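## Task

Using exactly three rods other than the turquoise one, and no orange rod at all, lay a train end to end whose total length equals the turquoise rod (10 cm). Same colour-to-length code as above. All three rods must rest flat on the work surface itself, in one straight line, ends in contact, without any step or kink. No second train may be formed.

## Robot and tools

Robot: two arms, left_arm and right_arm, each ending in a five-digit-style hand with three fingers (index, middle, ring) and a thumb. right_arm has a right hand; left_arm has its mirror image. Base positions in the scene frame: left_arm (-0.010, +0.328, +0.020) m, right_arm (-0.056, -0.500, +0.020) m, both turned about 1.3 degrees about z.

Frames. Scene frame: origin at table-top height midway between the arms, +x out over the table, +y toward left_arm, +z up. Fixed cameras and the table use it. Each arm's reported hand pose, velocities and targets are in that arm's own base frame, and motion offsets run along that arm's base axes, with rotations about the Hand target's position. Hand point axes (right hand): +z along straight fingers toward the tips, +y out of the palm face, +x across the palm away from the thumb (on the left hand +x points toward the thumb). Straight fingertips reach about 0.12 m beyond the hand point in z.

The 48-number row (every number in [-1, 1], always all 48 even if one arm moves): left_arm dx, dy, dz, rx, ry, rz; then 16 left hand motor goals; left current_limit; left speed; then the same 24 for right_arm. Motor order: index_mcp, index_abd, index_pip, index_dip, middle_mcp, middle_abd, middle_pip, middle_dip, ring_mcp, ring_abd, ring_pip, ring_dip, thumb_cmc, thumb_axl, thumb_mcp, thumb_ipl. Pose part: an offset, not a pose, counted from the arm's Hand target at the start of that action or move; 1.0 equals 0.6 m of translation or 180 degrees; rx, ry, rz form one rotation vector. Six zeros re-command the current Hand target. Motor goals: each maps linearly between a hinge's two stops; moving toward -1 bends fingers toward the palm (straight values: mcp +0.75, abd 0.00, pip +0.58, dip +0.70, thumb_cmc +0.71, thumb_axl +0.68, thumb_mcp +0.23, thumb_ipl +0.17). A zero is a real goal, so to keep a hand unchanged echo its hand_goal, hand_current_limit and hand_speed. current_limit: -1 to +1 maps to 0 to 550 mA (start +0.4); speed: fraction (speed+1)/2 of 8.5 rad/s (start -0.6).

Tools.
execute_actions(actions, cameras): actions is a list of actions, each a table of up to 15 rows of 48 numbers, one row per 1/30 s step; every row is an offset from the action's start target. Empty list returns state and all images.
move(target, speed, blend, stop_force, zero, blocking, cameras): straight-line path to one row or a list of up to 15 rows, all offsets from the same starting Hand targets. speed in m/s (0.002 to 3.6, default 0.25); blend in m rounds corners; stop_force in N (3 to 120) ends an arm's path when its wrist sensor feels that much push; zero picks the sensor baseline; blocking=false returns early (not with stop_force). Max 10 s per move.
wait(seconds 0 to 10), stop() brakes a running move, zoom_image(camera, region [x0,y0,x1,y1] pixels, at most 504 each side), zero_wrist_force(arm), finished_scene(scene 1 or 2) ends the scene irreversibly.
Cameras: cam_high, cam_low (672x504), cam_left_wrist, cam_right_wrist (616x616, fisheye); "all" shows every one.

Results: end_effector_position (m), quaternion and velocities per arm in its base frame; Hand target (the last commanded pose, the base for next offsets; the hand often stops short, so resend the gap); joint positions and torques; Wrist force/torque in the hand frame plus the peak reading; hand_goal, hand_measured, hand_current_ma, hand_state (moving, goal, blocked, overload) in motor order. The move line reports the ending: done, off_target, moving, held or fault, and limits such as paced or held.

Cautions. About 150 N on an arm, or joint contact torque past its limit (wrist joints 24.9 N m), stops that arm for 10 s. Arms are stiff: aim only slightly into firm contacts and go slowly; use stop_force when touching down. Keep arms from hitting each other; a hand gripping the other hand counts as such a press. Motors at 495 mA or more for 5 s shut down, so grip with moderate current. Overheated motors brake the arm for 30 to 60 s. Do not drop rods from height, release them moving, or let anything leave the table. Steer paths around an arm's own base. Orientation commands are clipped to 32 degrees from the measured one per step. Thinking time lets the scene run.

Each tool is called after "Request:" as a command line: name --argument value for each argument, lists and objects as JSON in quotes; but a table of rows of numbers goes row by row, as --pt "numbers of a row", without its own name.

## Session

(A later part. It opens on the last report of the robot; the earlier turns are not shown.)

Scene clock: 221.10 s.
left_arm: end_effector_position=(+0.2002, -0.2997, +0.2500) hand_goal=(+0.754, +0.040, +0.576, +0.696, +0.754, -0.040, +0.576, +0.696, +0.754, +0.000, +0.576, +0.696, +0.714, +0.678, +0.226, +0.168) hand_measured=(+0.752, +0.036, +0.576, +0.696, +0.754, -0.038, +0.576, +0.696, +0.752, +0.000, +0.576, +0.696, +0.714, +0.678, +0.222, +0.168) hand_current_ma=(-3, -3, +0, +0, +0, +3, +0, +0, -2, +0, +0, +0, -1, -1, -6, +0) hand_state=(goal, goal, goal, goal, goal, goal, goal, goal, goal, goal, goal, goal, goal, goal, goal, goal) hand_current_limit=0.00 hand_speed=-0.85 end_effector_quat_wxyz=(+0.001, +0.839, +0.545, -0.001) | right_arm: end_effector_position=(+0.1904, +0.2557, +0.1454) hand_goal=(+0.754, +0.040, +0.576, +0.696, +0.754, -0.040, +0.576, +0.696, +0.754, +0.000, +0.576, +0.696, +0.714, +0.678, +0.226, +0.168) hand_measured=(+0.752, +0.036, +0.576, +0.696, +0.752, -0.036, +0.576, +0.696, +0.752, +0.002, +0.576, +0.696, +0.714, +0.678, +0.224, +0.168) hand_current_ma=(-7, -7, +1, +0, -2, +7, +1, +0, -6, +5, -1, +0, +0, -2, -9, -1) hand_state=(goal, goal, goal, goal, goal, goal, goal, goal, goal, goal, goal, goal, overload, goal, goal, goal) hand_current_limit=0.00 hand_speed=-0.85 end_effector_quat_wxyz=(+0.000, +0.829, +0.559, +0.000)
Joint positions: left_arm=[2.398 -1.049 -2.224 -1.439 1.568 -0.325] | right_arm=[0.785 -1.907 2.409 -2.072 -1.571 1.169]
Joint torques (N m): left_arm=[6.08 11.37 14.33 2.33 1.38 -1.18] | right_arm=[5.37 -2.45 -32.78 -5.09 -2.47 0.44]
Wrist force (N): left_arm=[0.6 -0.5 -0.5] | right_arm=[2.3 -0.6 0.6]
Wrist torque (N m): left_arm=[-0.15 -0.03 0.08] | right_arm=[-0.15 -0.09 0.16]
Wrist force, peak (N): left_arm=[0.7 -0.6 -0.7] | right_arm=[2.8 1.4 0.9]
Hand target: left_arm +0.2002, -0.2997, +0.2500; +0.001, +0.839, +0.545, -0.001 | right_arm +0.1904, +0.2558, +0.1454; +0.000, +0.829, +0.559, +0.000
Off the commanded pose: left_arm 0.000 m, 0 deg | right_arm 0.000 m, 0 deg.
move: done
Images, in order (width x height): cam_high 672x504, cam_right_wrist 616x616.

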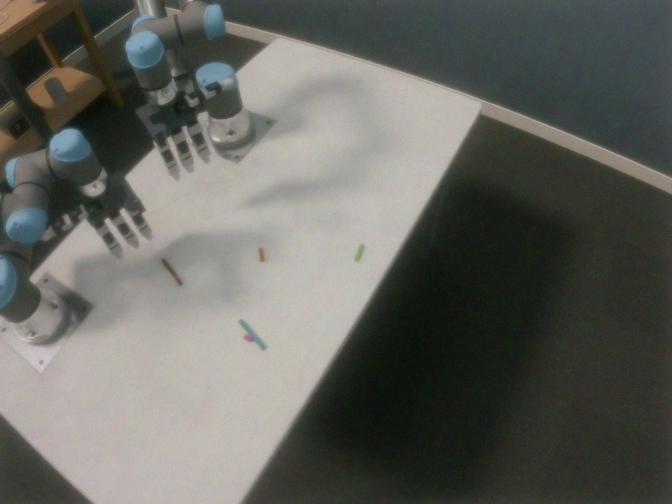

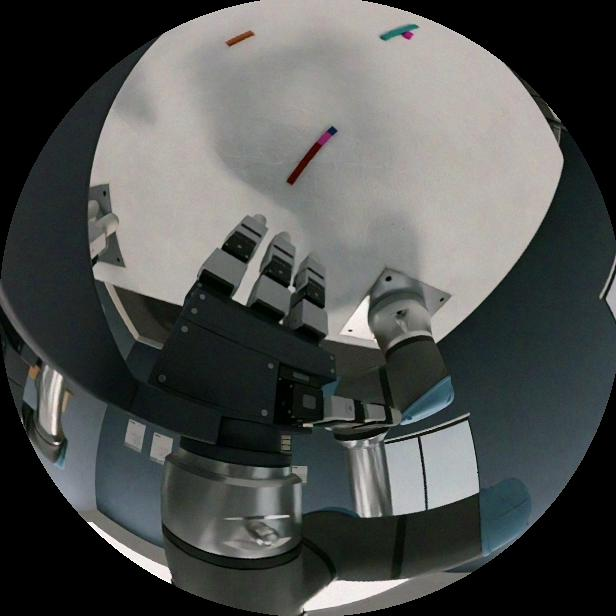

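Request:
zoom_image --camera "cam_right_wrist" --region '[284, 138, 326, 188]'

Request:
zoom_image --camera "cam_right_wrist" --region '[310, 122, 342, 154]'

Scaled by 10.080 from the camera's 616x616 image, which has a finer 880x880 frame.

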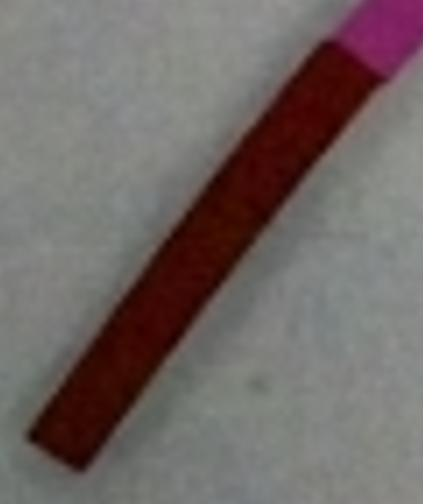

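Scaled by 15.750 from the camera's 616x616 image, which has a finer 880x880 frame.

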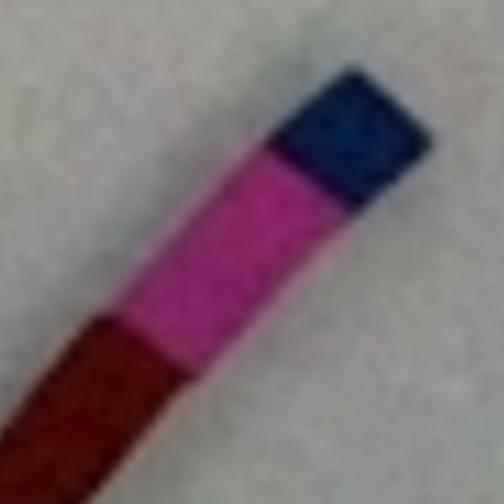

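Request:
move --pt "0 0 0 0 0 0 0.754 0.04 0.576 0.696 0.754 -0.04 0.576 0.696 0.754 0 0.576 0.696 0.714 0.678 0.226 0.168 0.0 -0.85 0.0037 -0.0138 0 0 0 -0.5 0.754 0.22 0.576 0.696 0.27 0.0 0.576 0.696 0.754 -0.22 0.576 0.696 0.714 0.678 0.226 0.168 0.0 -0.6" --pt "0 0 0 0 0 0 0.754 0.04 0.576 0.696 0.754 -0.04 0.576 0.696 0.754 0 0.576 0.696 0.714 0.678 0.226 0.168 0.0 -0.85 0.0037 -0.0138 -0.04 0 0 -0.5 0.754 0.22 0.576 0.696 0.27 0.0 0.576 0.696 0.754 -0.22 0.576 0.696 0.714 0.678 0.226 0.168 0.0 -0.6" --speed '[0.35, 0.08]' --cameras '["cam_right_wrist", "cam_high"]'

Request:
zoom_image --camera "cam_right_wrist" --region '[230, 150, 380, 300]'

Request:
zoom_image --camera "cam_high" --region '[130, 220, 220, 310]'

Scene clock: 259.60 s.
left_arm: end_effector_position=(+0.2002, -0.2997, +0.2500) hand_goal=(+0.754, +0.040, +0.576, +0.696, +0.754, -0.040, +0.576, +0.696, +0.754, +0.000, +0.576, +0.696, +0.714, +0.678, +0.226, +0.168) hand_measured=(+0.752, +0.036, +0.576, +0.696, +0.754, -0.038, +0.576, +0.696, +0.752, +0.000, +0.576, +0.696, +0.714, +0.678, +0.222, +0.168) hand_current_ma=(-3, -3, +0, +0, +0, +3, +0, +0, -2, +0, +0, +0, -1, -1, -6, +0) hand_state=(goal, goal, goal, goal, goal, goal, goal, goal, goal, goal, goal, goal, goal, goal, goal, goal) hand_current_limit=0.00 hand_speed=-0.85 end_effector_quat_wxyz=(+0.001, +0.839, +0.545, -0.001) | right_arm: end_effector_position=(+0.1926, +0.2474, +0.1214) hand_goal=(+0.754, +0.220, +0.576, +0.696, +0.270, +0.000, +0.576, +0.696, +0.754, -0.220, +0.576, +0.696, +0.714, +0.678, +0.226, +0.168) hand_measured=(+0.752, +0.214, +0.576, +0.696, +0.280, -0.004, +0.576, +0.696, +0.752, -0.216, +0.576, +0.696, +0.714, +0.678, +0.224, +0.168) hand_current_ma=(-7, -12, +1, +0, +33, -7, +1, +0, -6, +10, -1, +0, +0, -2, -9, -1) hand_state=(goal, goal, goal, goal, goal, goal, goal, goal, goal, goal, goal, goal, overload, goal, goal, goal) hand_current_limit=0.00 hand_speed=-0.60 end_effector_quat_wxyz=(+0.000, +0.982, -0.191, +0.000)
Joint positions: left_arm=[2.398 -1.049 -2.224 -1.439 1.568 -0.325] | right_arm=[0.575 -1.653 2.296 -2.213 -1.571 2.529]
Joint torques (N m): left_arm=[5.72 10.82 14.77 2.91 1.38 -1.18] | right_arm=[11.86 -29.02 -34.42 -1.7 1.2 0.98]
Wrist force (N): left_arm=[0.6 -0.2 -0.6] | right_arm=[2.1 -0.9 0.9]
Wrist torque (N m): left_arm=[-0.09 -0.04 0.07] | right_arm=[-0.18 -0.07 0.14]
Wrist force, peak (N): left_arm=[0.9 -0.4 -1.0] | right_arm=[2.2 -1.0 1.6]
Hand target: left_arm +0.2002, -0.2997, +0.2500; +0.001, +0.839, +0.545, -0.001 | right_arm +0.1926, +0.2475, +0.1214; +0.000, +0.982, -0.191, +0.000
Off the commanded pose: left_arm 0.000 m, 0 deg | right_arm 0.000 m, 0 deg.
move: done
Images, in order (width x height): cam_high 672x504, cam_right_wrist 616x616.

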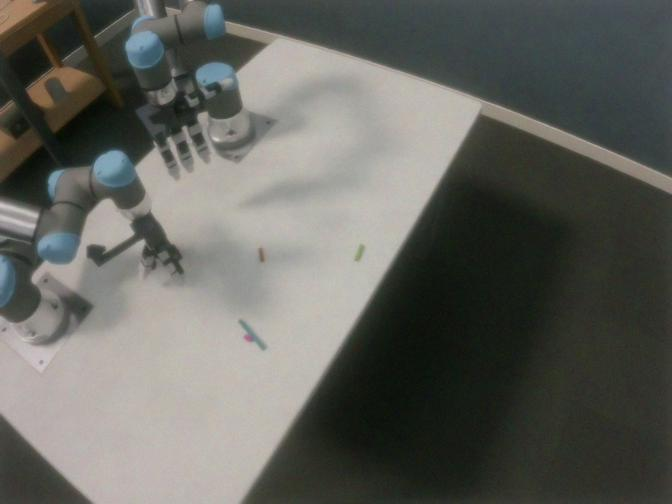

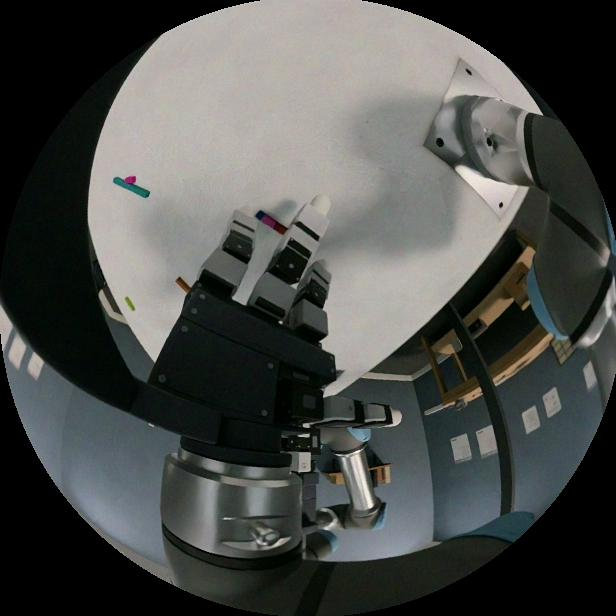

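Scaled by 3.360 from the camera's 616x616 image, which has a finer 880x880 frame.

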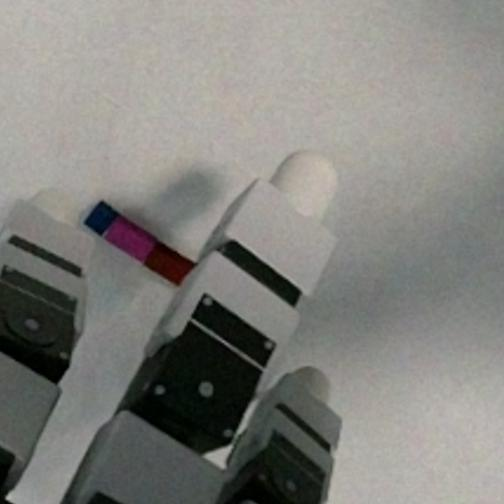

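Scaled by 5.600 from the camera's 672x504 image, which has a finer 960x720 frame.

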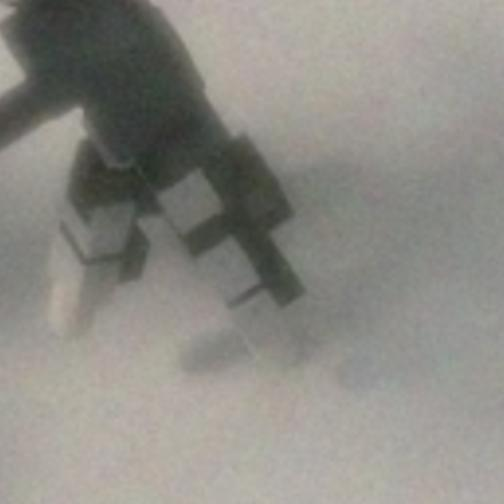

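Request:
move --pt "0 0 0 0 0 0 0.754 0.04 0.576 0.696 0.754 -0.04 0.576 0.696 0.754 0 0.576 0.696 0.714 0.678 0.226 0.168 0.0 -0.85 0.0047 -0.0019 0 0 0 0 0.754 0.28 0.576 0.696 0.27 0.0 0.576 0.696 0.754 -0.28 0.576 0.696 0.714 0.678 0.226 0.168 0.0 -0.7" --pt "0 0 0 0 0 0 0.754 0.04 0.576 0.696 0.754 -0.04 0.576 0.696 0.754 0 0.576 0.696 0.714 0.678 0.226 0.168 0.0 -0.85 0.0047 -0.0019 -0.0315 0 0 0 0.754 0.28 0.576 0.696 0.27 0.0 0.576 0.696 0.754 -0.28 0.576 0.696 0.714 0.678 0.226 0.168 0.0 -0.7" --speed '[0.05, 0.05]'

Request:
move --target '[0, 0, 0, 0, 0, 0, 0.754, 0.04, 0.576, 0.696, 0.754, -0.04, 0.576, 0.696, 0.754, 0, 0.576, 0.696, 0.714, 0.678, 0.226, 0.168, 0.0, -0.85, 0, 0, 0, 0, 0, 0, 0.754, 0.1, 0.576, 0.696, 0.27, 0.0, 0.576, 0.696, 0.754, -0.1, 0.576, 0.696, 0.714, 0.678, 0.226, 0.168, 0.0, -0.92]' --speed 0.05 --cameras '["cam_right_wrist", "cam_high"]'

Request:
zoom_image --camera "cam_right_wrist" --region '[230, 180, 330, 280]'

Scene clock: 267.97 s.
left_arm: end_effector_position=(+0.2002, -0.2997, +0.2500) hand_goal=(+0.754, +0.040, +0.576, +0.696, +0.754, -0.040, +0.576, +0.696, +0.754, +0.000, +0.576, +0.696, +0.714, +0.678, +0.226, +0.168) hand_measured=(+0.752, +0.036, +0.576, +0.696, +0.754, -0.038, +0.576, +0.696, +0.752, +0.000, +0.576, +0.696, +0.714, +0.678, +0.222, +0.168) hand_current_ma=(-3, -3, +0, +0, +0, +3, +0, +0, -2, +0, +0, +0, -1, -1, -6, +0) hand_state=(goal, goal, goal, goal, goal, goal, goal, goal, goal, goal, goal, goal, goal, goal, goal, goal) hand_current_limit=0.00 hand_speed=-0.85 end_effector_quat_wxyz=(+0.001, +0.839, +0.545, -0.001) | right_arm: end_effector_position=(+0.1954, +0.2463, +0.1024) hand_goal=(+0.754, +0.280, +0.576, +0.696, +0.270, +0.000, +0.576, +0.696, +0.754, -0.280, +0.576, +0.696, +0.714, +0.678, +0.226, +0.168) hand_measured=(+0.752, +0.274, +0.576, +0.696, +0.280, -0.004, +0.576, +0.696, +0.752, -0.274, +0.576, +0.696, +0.714, +0.678, +0.224, +0.168) hand_current_ma=(-7, -15, +1, +0, +33, -7, +1, +0, -6, +12, -1, +0, +0, -2, -9, -1) hand_state=(goal, goal, goal, goal, goal, goal, goal, goal, goal, goal, goal, goal, overload, goal, goal, goal) hand_current_limit=0.00 hand_speed=-0.70 end_effector_quat_wxyz=(+0.000, +0.982, -0.191, +0.000)
Joint positions: left_arm=[2.398 -1.049 -2.224 -1.439 1.568 -0.325] | right_arm=[0.568 -1.613 2.321 -2.279 -1.571 2.523]
Joint torques (N m): left_arm=[5.55 11.3 14.49 3.58 1.38 -1.16] | right_arm=[8.96 -30.16 -32.75 -0.08 1.42 0.71]
Wrist force (N): left_arm=[0.5 -0.3 -0.3] | right_arm=[2.1 -0.9 0.8]
Wrist torque (N m): left_arm=[-0.14 -0.01 0.06] | right_arm=[-0.17 -0.07 0.14]
Wrist force, peak (N): left_arm=[0.8 -0.3 -0.9] | right_arm=[2.3 -0.9 1.0]
Hand target: left_arm +0.2002, -0.2997, +0.2500; +0.001, +0.839, +0.545, -0.001 | right_arm +0.1955, +0.2463, +0.1025; +0.000, +0.982, -0.191, +0.000
Off the commanded pose: left_arm 0.000 m, 0 deg | right_arm 0.000 m, 0 deg.
move: done

Scene clock: 268.63 s.
left_arm: end_effector_position=(+0.2002, -0.2997, +0.2500) hand_goal=(+0.754, +0.040, +0.576, +0.696, +0.754, -0.040, +0.576, +0.696, +0.754, +0.000, +0.576, +0.696, +0.714, +0.678, +0.226, +0.168) hand_measured=(+0.752, +0.036, +0.576, +0.696, +0.754, -0.038, +0.576, +0.696, +0.752, +0.000, +0.576, +0.696, +0.714, +0.678, +0.222, +0.168) hand_current_ma=(-3, -3, +0, +0, +0, +3, +0, +0, -2, +0, +0, +0, -1, -1, -6, +0) hand_state=(goal, goal, goal, goal, goal, goal, goal, goal, goal, goal, goal, goal, goal, goal, goal, goal) hand_current_limit=0.00 hand_speed=-0.85 end_effector_quat_wxyz=(+0.001, +0.839, +0.545, -0.001) | right_arm: end_effector_position=(+0.1955, +0.2463, +0.1025) hand_goal=(+0.754, +0.100, +0.576, +0.696, +0.270, +0.000, +0.576, +0.696, +0.754, -0.100, +0.576, +0.696, +0.714, +0.678, +0.226, +0.168) hand_measured=(+0.752, +0.154, +0.576, +0.696, +0.280, -0.004, +0.576, +0.696, +0.752, -0.150, +0.576, +0.696, +0.714, +0.678, +0.224, +0.168) hand_current_ma=(-7, +177, +1, +0, +33, -7, +1, +0, -6, -156, -1, +0, +0, -2, -9, -1) hand_state=(goal, blocked, goal, goal, goal, goal, goal, goal, goal, blocked, goal, goal, overload, goal, goal, goal) hand_current_limit=0.00 hand_speed=-0.92 end_effector_quat_wxyz=(+0.000, +0.982, -0.191, +0.000)
Joint positions: left_arm=[2.398 -1.049 -2.224 -1.439 1.568 -0.325] | right_arm=[0.568 -1.613 2.321 -2.279 -1.571 2.523]
Joint torques (N m): left_arm=[5.85 11.16 14.62 3.55 1.4 -1.04] | right_arm=[12.8 -31.08 -32.35 -2.02 0.34 0.72]
Wrist force (N): left_arm=[0.3 -0.1 -0.3] | right_arm=[2.2 -0.7 0.5]
Wrist torque (N m): left_arm=[-0.11 0.01 0.04] | right_arm=[-0.12 -0.06 0.14]
Wrist force, peak (N): left_arm=[0.8 -0.3 -0.5] | right_arm=[2.2 -0.8 0.8]
Hand target: left_arm +0.2002, -0.2997, +0.2500; +0.001, +0.839, +0.545, -0.001 | right_arm +0.1955, +0.2463, +0.1025; +0.000, +0.982, -0.191, +0.000
Off the commanded pose: left_arm 0.000 m, 0 deg | right_arm 0.000 m, 0 deg.
move: done
Images, in order (width x height): cam_high 672x504, cam_right_wrist 616x616.

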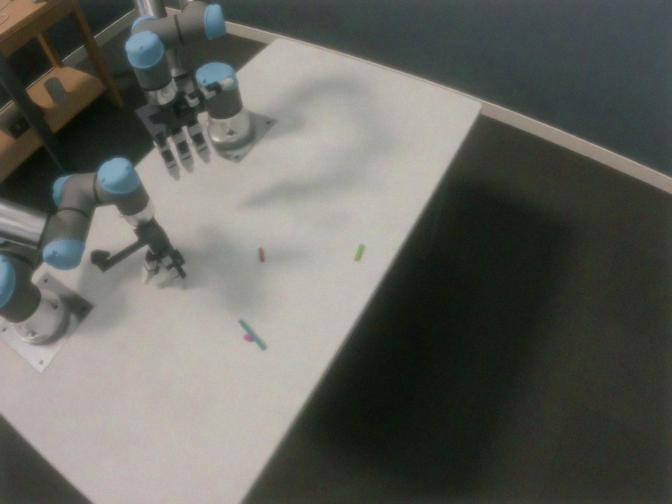

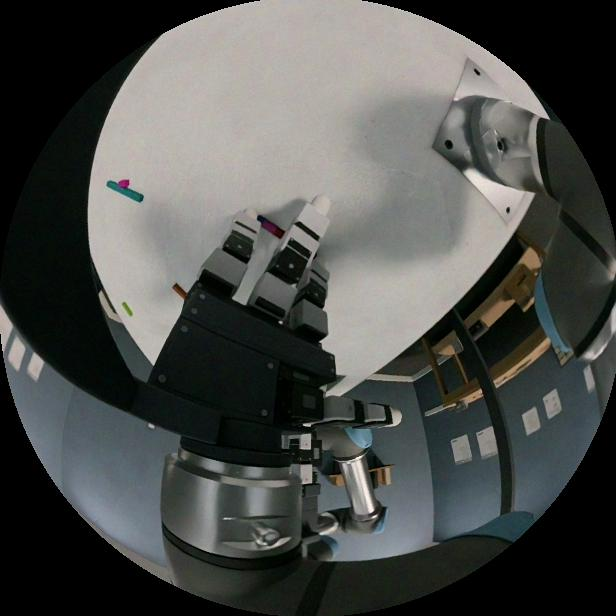

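Scaled by 5.040 from the camera's 616x616 image, which has a finer 880x880 frame.

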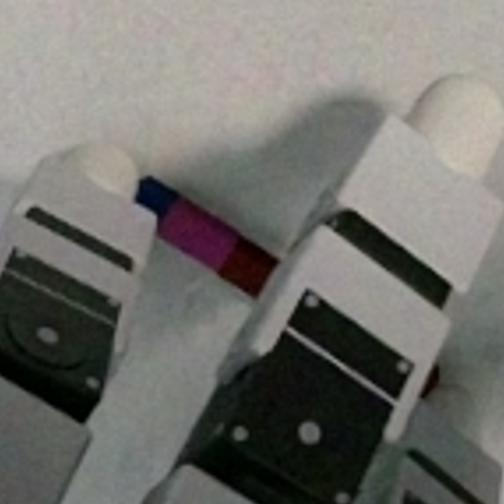

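Request:
move --target '[0, 0, 0, 0, 0, 0, 0.754, 0.04, 0.576, 0.696, 0.754, -0.04, 0.576, 0.696, 0.754, 0, 0.576, 0.696, 0.714, 0.678, 0.226, 0.168, 0.0, -0.85, 0, 0, 0, 0, 0, 0, 0.754, 0.26, 0.576, 0.696, 0.27, 0.0, 0.576, 0.696, 0.754, -0.26, 0.576, 0.696, 0.714, 0.678, 0.226, 0.168, 0.0, -0.85]' --speed 0.05

Request:
move --pt "0 0 0 0 0 0 0.754 0.04 0.576 0.696 0.754 -0.04 0.576 0.696 0.754 0 0.576 0.696 0.714 0.678 0.226 0.168 0.0 -0.85 0 0 0.0717 0 0 0 0.754 0.26 0.576 0.696 0.27 0.0 0.576 0.696 0.754 -0.26 0.576 0.696 0.714 0.678 0.226 0.168 0.0 -0.85" --pt "0 0 0 0 0 0 0.754 0.04 0.576 0.696 0.754 -0.04 0.576 0.696 0.754 0 0.576 0.696 0.714 0.678 0.226 0.168 0.0 -0.85 -0.0133 0.192 0.0717 0 0 0 0.754 0.04 0.576 0.696 0.754 0.0 0.576 0.696 0.754 0 0.576 0.696 0.714 0.678 0.226 0.168 0.0 -0.6" --speed '[0.1, 0.2]' --cameras '["cam_right_wrist", "cam_high"]'

Request:
zoom_image --camera "cam_right_wrist" --region '[270, 110, 350, 190]'

Scene clock: 273.33 s.
left_arm: end_effector_position=(+0.2002, -0.2997, +0.2500) hand_goal=(+0.754, +0.040, +0.576, +0.696, +0.754, -0.040, +0.576, +0.696, +0.754, +0.000, +0.576, +0.696, +0.714, +0.678, +0.226, +0.168) hand_measured=(+0.752, +0.036, +0.576, +0.696, +0.754, -0.038, +0.576, +0.696, +0.752, +0.000, +0.576, +0.696, +0.714, +0.678, +0.222, +0.168) hand_current_ma=(-3, -3, +0, +0, +0, +3, +0, +0, -2, +0, +0, +0, -1, -1, -6, +0) hand_state=(goal, goal, goal, goal, goal, goal, goal, goal, goal, goal, goal, goal, goal, goal, goal, goal) hand_current_limit=0.00 hand_speed=-0.85 end_effector_quat_wxyz=(+0.001, +0.839, +0.545, -0.001) | right_arm: end_effector_position=(+0.1955, +0.2463, +0.1025) hand_goal=(+0.754, +0.260, +0.576, +0.696, +0.270, +0.000, +0.576, +0.696, +0.754, -0.260, +0.576, +0.696, +0.714, +0.678, +0.226, +0.168) hand_measured=(+0.752, +0.254, +0.576, +0.696, +0.280, -0.004, +0.576, +0.696, +0.752, -0.254, +0.576, +0.696, +0.714, +0.678, +0.224, +0.168) hand_current_ma=(-7, -14, +1, +0, +33, -7, +1, +0, -6, +12, -1, +0, +0, -2, -9, -1) hand_state=(goal, goal, goal, goal, goal, goal, goal, goal, goal, goal, goal, goal, overload, goal, goal, goal) hand_current_limit=0.00 hand_speed=-0.85 end_effector_quat_wxyz=(+0.000, +0.982, -0.191, +0.000)
Joint positions: left_arm=[2.398 -1.049 -2.224 -1.439 1.568 -0.325] | right_arm=[0.568 -1.613 2.321 -2.279 -1.571 2.523]
Joint torques (N m): left_arm=[5.58 11.08 14.62 3.58 1.43 -1.07] | right_arm=[11.94 -29.7 -32.1 -5 -1.98 0.75]
Wrist force (N): left_arm=[0.5 -0.4 -0.4] | right_arm=[2.0 -0.9 0.7]
Wrist torque (N m): left_arm=[-0.14 -0.02 0.06] | right_arm=[-0.15 -0.06 0.13]
Wrist force, peak (N): left_arm=[0.6 -0.5 -1.0] | right_arm=[2.2 -0.7 0.9]
Hand target: left_arm +0.2002, -0.2997, +0.2500; +0.001, +0.839, +0.545, -0.001 | right_arm +0.1955, +0.2463, +0.1025; +0.000, +0.982, -0.191, +0.000
Off the commanded pose: left_arm 0.000 m, 0 deg | right_arm 0.000 m, 0 deg.
move: done

Scene clock: 274.67 s.
left_arm: end_effector_position=(+0.2002, -0.2997, +0.2500) hand_goal=(+0.754, +0.040, +0.576, +0.696, +0.754, -0.040, +0.576, +0.696, +0.754, +0.000, +0.576, +0.696, +0.714, +0.678, +0.226, +0.168) hand_measured=(+0.752, +0.036, +0.576, +0.696, +0.754, -0.038, +0.576, +0.696, +0.752, +0.000, +0.576, +0.696, +0.714, +0.678, +0.222, +0.168) hand_current_ma=(-3, -3, +0, +0, +0, +3, +0, +0, -2, +0, +0, +0, -1, -1, -6, +0) hand_state=(goal, goal, goal, goal, goal, goal, goal, goal, goal, goal, goal, goal, goal, goal, goal, goal) hand_current_limit=0.00 hand_speed=-0.85 end_effector_quat_wxyz=(+0.001, +0.839, +0.545, -0.001) | right_arm: end_effector_position=(+0.1911, +0.2990, +0.1456) hand_goal=(+0.754, +0.260, +0.576, +0.696, +0.270, +0.000, +0.576, +0.696, +0.754, -0.260, +0.576, +0.696, +0.714, +0.678, +0.226, +0.168) hand_measured=(+0.754, +0.256, +0.576, +0.696, +0.278, -0.002, +0.578, +0.696, +0.754, -0.256, +0.576, +0.696, +0.718, +0.678, +0.222, +0.168) hand_current_ma=(-2, -9, +1, +0, +26, -4, +3, +0, -2, +8, +0, +0, +0, -2, -11, -1) hand_state=(goal, goal, goal, goal, goal, goal, goal, goal, goal, goal, goal, goal, overload, goal, goal, goal) hand_current_limit=0.00 hand_speed=-0.85 end_effector_quat_wxyz=(-0.001, +0.982, -0.191, +0.000)
Joint positions: left_arm=[2.398 -1.049 -2.224 -1.439 1.568 -0.325] | right_arm=[0.68 -1.589 2.161 -2.144 -1.57 2.635]
Joint torques (N m): left_arm=[5.29 11.1 15.08 3.53 1.46 -1.23] | right_arm=[-11.63 -34.47 -7.63 0.19 -2.16 -1.51]
Wrist force (N): left_arm=[0.6 -0.1 -0.6] | right_arm=[1.7 -0.6 1.4]
Wrist torque (N m): left_arm=[-0.09 -0.03 0.07] | right_arm=[-0.17 -0.04 0.03]
Wrist force, peak (N): left_arm=[0.5 -0.7 -0.6] | right_arm=[0.6 -6.6 1.4]
Hand target: left_arm +0.2002, -0.2997, +0.2500; +0.001, +0.839, +0.545, -0.001 | right_arm +0.1911, +0.2990, +0.1456; -0.001, +0.982, -0.191, +0.000 (not the last commanded pose)
Off the commanded pose: left_arm 0.000 m, 0 deg | right_arm 0.063 m, 0 deg.
move: held (right_arm; a check stopped the path); path passed 1 of 2 targets; target 2's new numbers were not sent; limits=held
pose unreachable (right arm): on one or more control steps of this call, first in action 0 (counted from 0), this arm could not follow its commanded pose, so it was not sent that pose on those steps. It may still have moved: this result reports where it is.
cause: moving toward the commanded pose would bring a part of the arm too close to another arm (a part of this arm just beyond joint 5 (wrist 2) and a part of the left arm just beyond its joint 6 (wrist 3), at the place that arm is still heading or pushing toward).
Images, in order (width x height): cam_high 672x504, cam_right_wrist 616x616.

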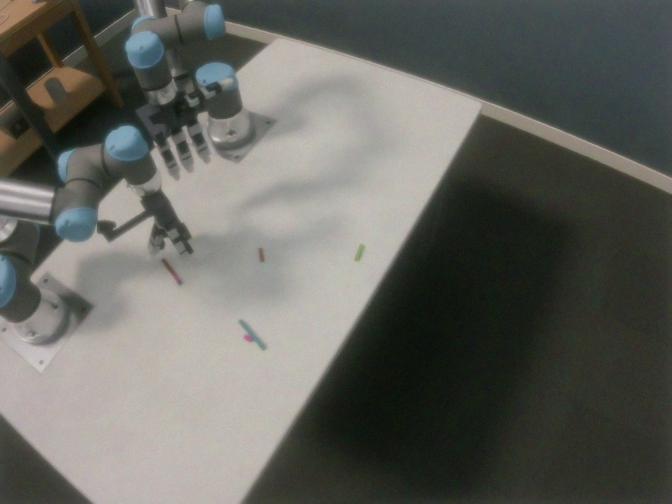

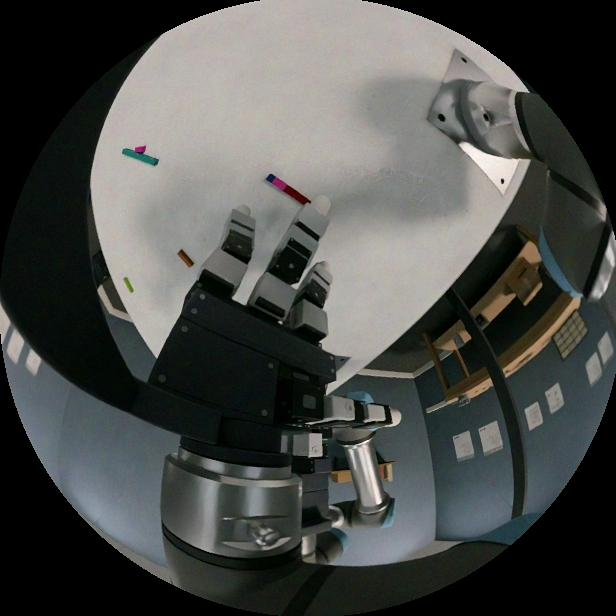

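Scaled by 6.300 from the camera's 616x616 image, which has a finer 880x880 frame.

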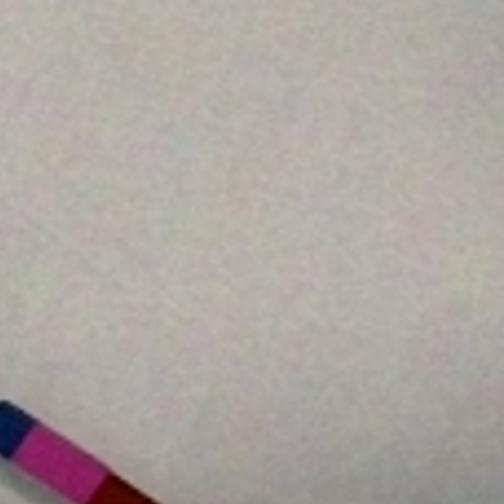

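Request:
move --target '[0, 0, 0, 0, 0, 0, 0.754, 0.04, 0.576, 0.696, 0.754, -0.04, 0.576, 0.696, 0.754, 0, 0.576, 0.696, 0.714, 0.678, 0.226, 0.168, 0.0, -0.85, 0, 0.03, 0, 0, 0, 0, 0.754, 0.04, 0.576, 0.696, 0.754, 0.0, 0.576, 0.696, 0.754, 0, 0.576, 0.696, 0.714, 0.678, 0.226, 0.168, 0.0, -0.6]' --speed 0.1 --cameras '["cam_right_wrist"]'

Request:
zoom_image --camera "cam_right_wrist" --region '[255, 155, 325, 215]'

Request:
zoom_image --camera "cam_right_wrist" --region '[258, 160, 298, 200]'

Scene clock: 277.13 s.
left_arm: end_effector_position=(+0.2002, -0.2997, +0.2500) hand_goal=(+0.754, +0.040, +0.576, +0.696, +0.754, -0.040, +0.576, +0.696, +0.754, +0.000, +0.576, +0.696, +0.714, +0.678, +0.226, +0.168) hand_measured=(+0.752, +0.036, +0.576, +0.696, +0.754, -0.038, +0.576, +0.696, +0.752, +0.000, +0.576, +0.696, +0.714, +0.678, +0.222, +0.168) hand_current_ma=(-3, -3, +0, +0, +0, +3, +0, +0, -2, +0, +0, +0, -1, -1, -6, +0) hand_state=(goal, goal, goal, goal, goal, goal, goal, goal, goal, goal, goal, goal, goal, goal, goal, goal) hand_current_limit=0.00 hand_speed=-0.85 end_effector_quat_wxyz=(+0.001, +0.839, +0.545, -0.001) | right_arm: end_effector_position=(+0.1911, +0.3106, +0.1456) hand_goal=(+0.754, +0.040, +0.576, +0.696, +0.754, +0.000, +0.576, +0.696, +0.754, +0.000, +0.576, +0.696, +0.714, +0.678, +0.226, +0.168) hand_measured=(+0.754, +0.044, +0.576, +0.696, +0.750, -0.002, +0.578, +0.696, +0.754, -0.002, +0.576, +0.696, +0.718, +0.678, +0.222, +0.168) hand_current_ma=(-2, +6, +1, +0, -11, -4, +2, +0, -1, -5, +0, +0, +0, -2, -11, -1) hand_state=(goal, goal, goal, goal, goal, goal, goal, goal, goal, goal, goal, goal, overload, goal, goal, goal) hand_current_limit=0.00 hand_speed=-0.60 end_effector_quat_wxyz=(-0.001, +0.982, -0.191, +0.000)
Joint positions: left_arm=[2.398 -1.049 -2.224 -1.439 1.568 -0.325] | right_arm=[0.702 -1.565 2.137 -2.144 -1.57 2.656]
Joint torques (N m): left_arm=[5.01 11 14.49 3.67 1.31 -1.19] | right_arm=[2.34 -26.73 -14.82 -3.32 -0.96 -0.44]
Wrist force (N): left_arm=[0.3 -0.1 -0.4] | right_arm=[1.8 -0.6 1.5]
Wrist torque (N m): left_arm=[-0.10 0.01 0.04] | right_arm=[-0.21 -0.04 -0.07]
Wrist force, peak (N): left_arm=[0.5 -0.5 -1.0] | right_arm=[1.5 -2.3 1.3]
Hand target: left_arm +0.2002, -0.2997, +0.2500; +0.001, +0.839, +0.545, -0.001 | right_arm +0.1910, +0.3106, +0.1456; -0.001, +0.982, -0.191, +0.000 (not the last commanded pose)
Off the commanded pose: left_arm 0.000 m, 0 deg | right_arm 0.006 m, 0 deg.
move: held (right_arm; a check stopped the path); limits=held
pose unreachable (right arm): on one or more control steps of this call, first in action 0 (counted from 0), this arm could not follow its commanded pose, so it was not sent that pose on those steps. It may still have moved: this result reports where it is.
cause: moving toward the commanded pose would bring a part of the arm too close to another arm (a part of this arm just beyond joint 5 (wrist 2) and a part of the left arm just beyond its joint 6 (wrist 3), at the place that arm is still heading or pushing toward).
Images, in order (width x height): cam_right_wrist 616x616.

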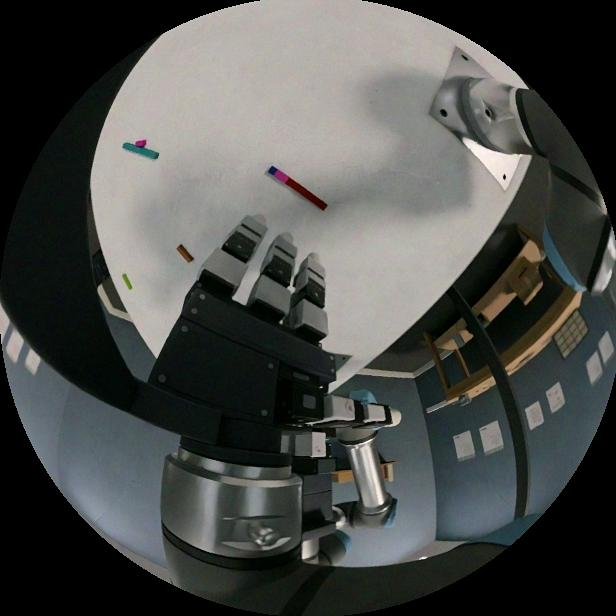

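Scaled by 7.200 from the camera's 616x616 image, which has a finer 880x880 frame.

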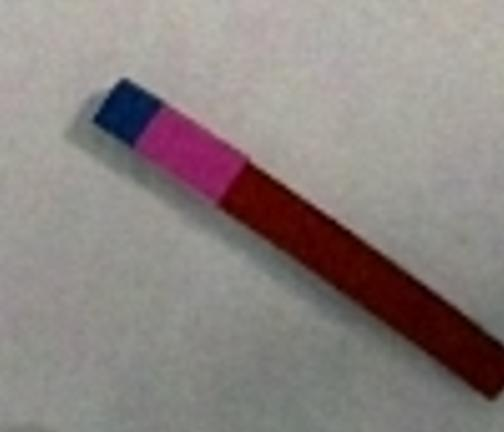

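Scaled by 12.600 from the camera's 616x616 image, which has a finer 880x880 frame.

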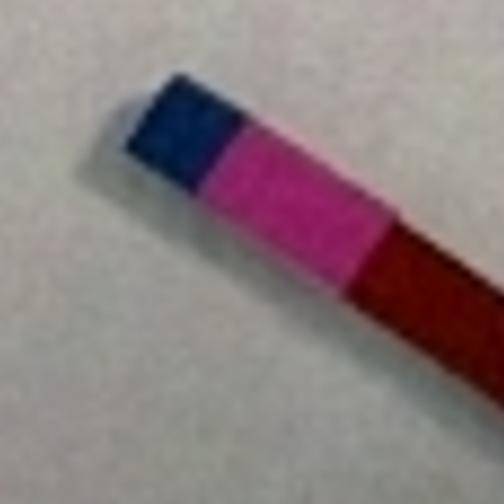

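Request:
zoom_image --camera "cam_right_wrist" --region '[262, 155, 334, 227]'

Scaled by 7.000 from the camera's 616x616 image, which has a finer 880x880 frame.

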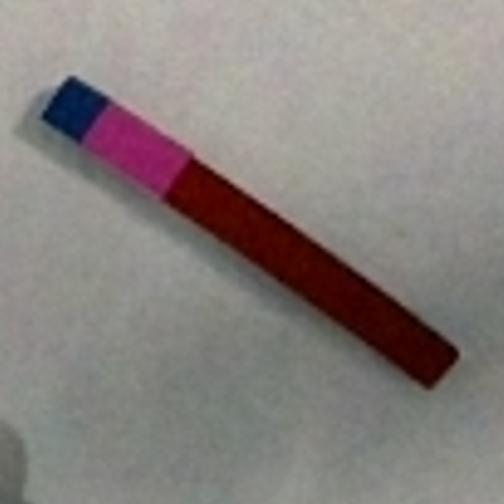

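Request:
finished_scene --scene 2

The scene is finished: the task was done.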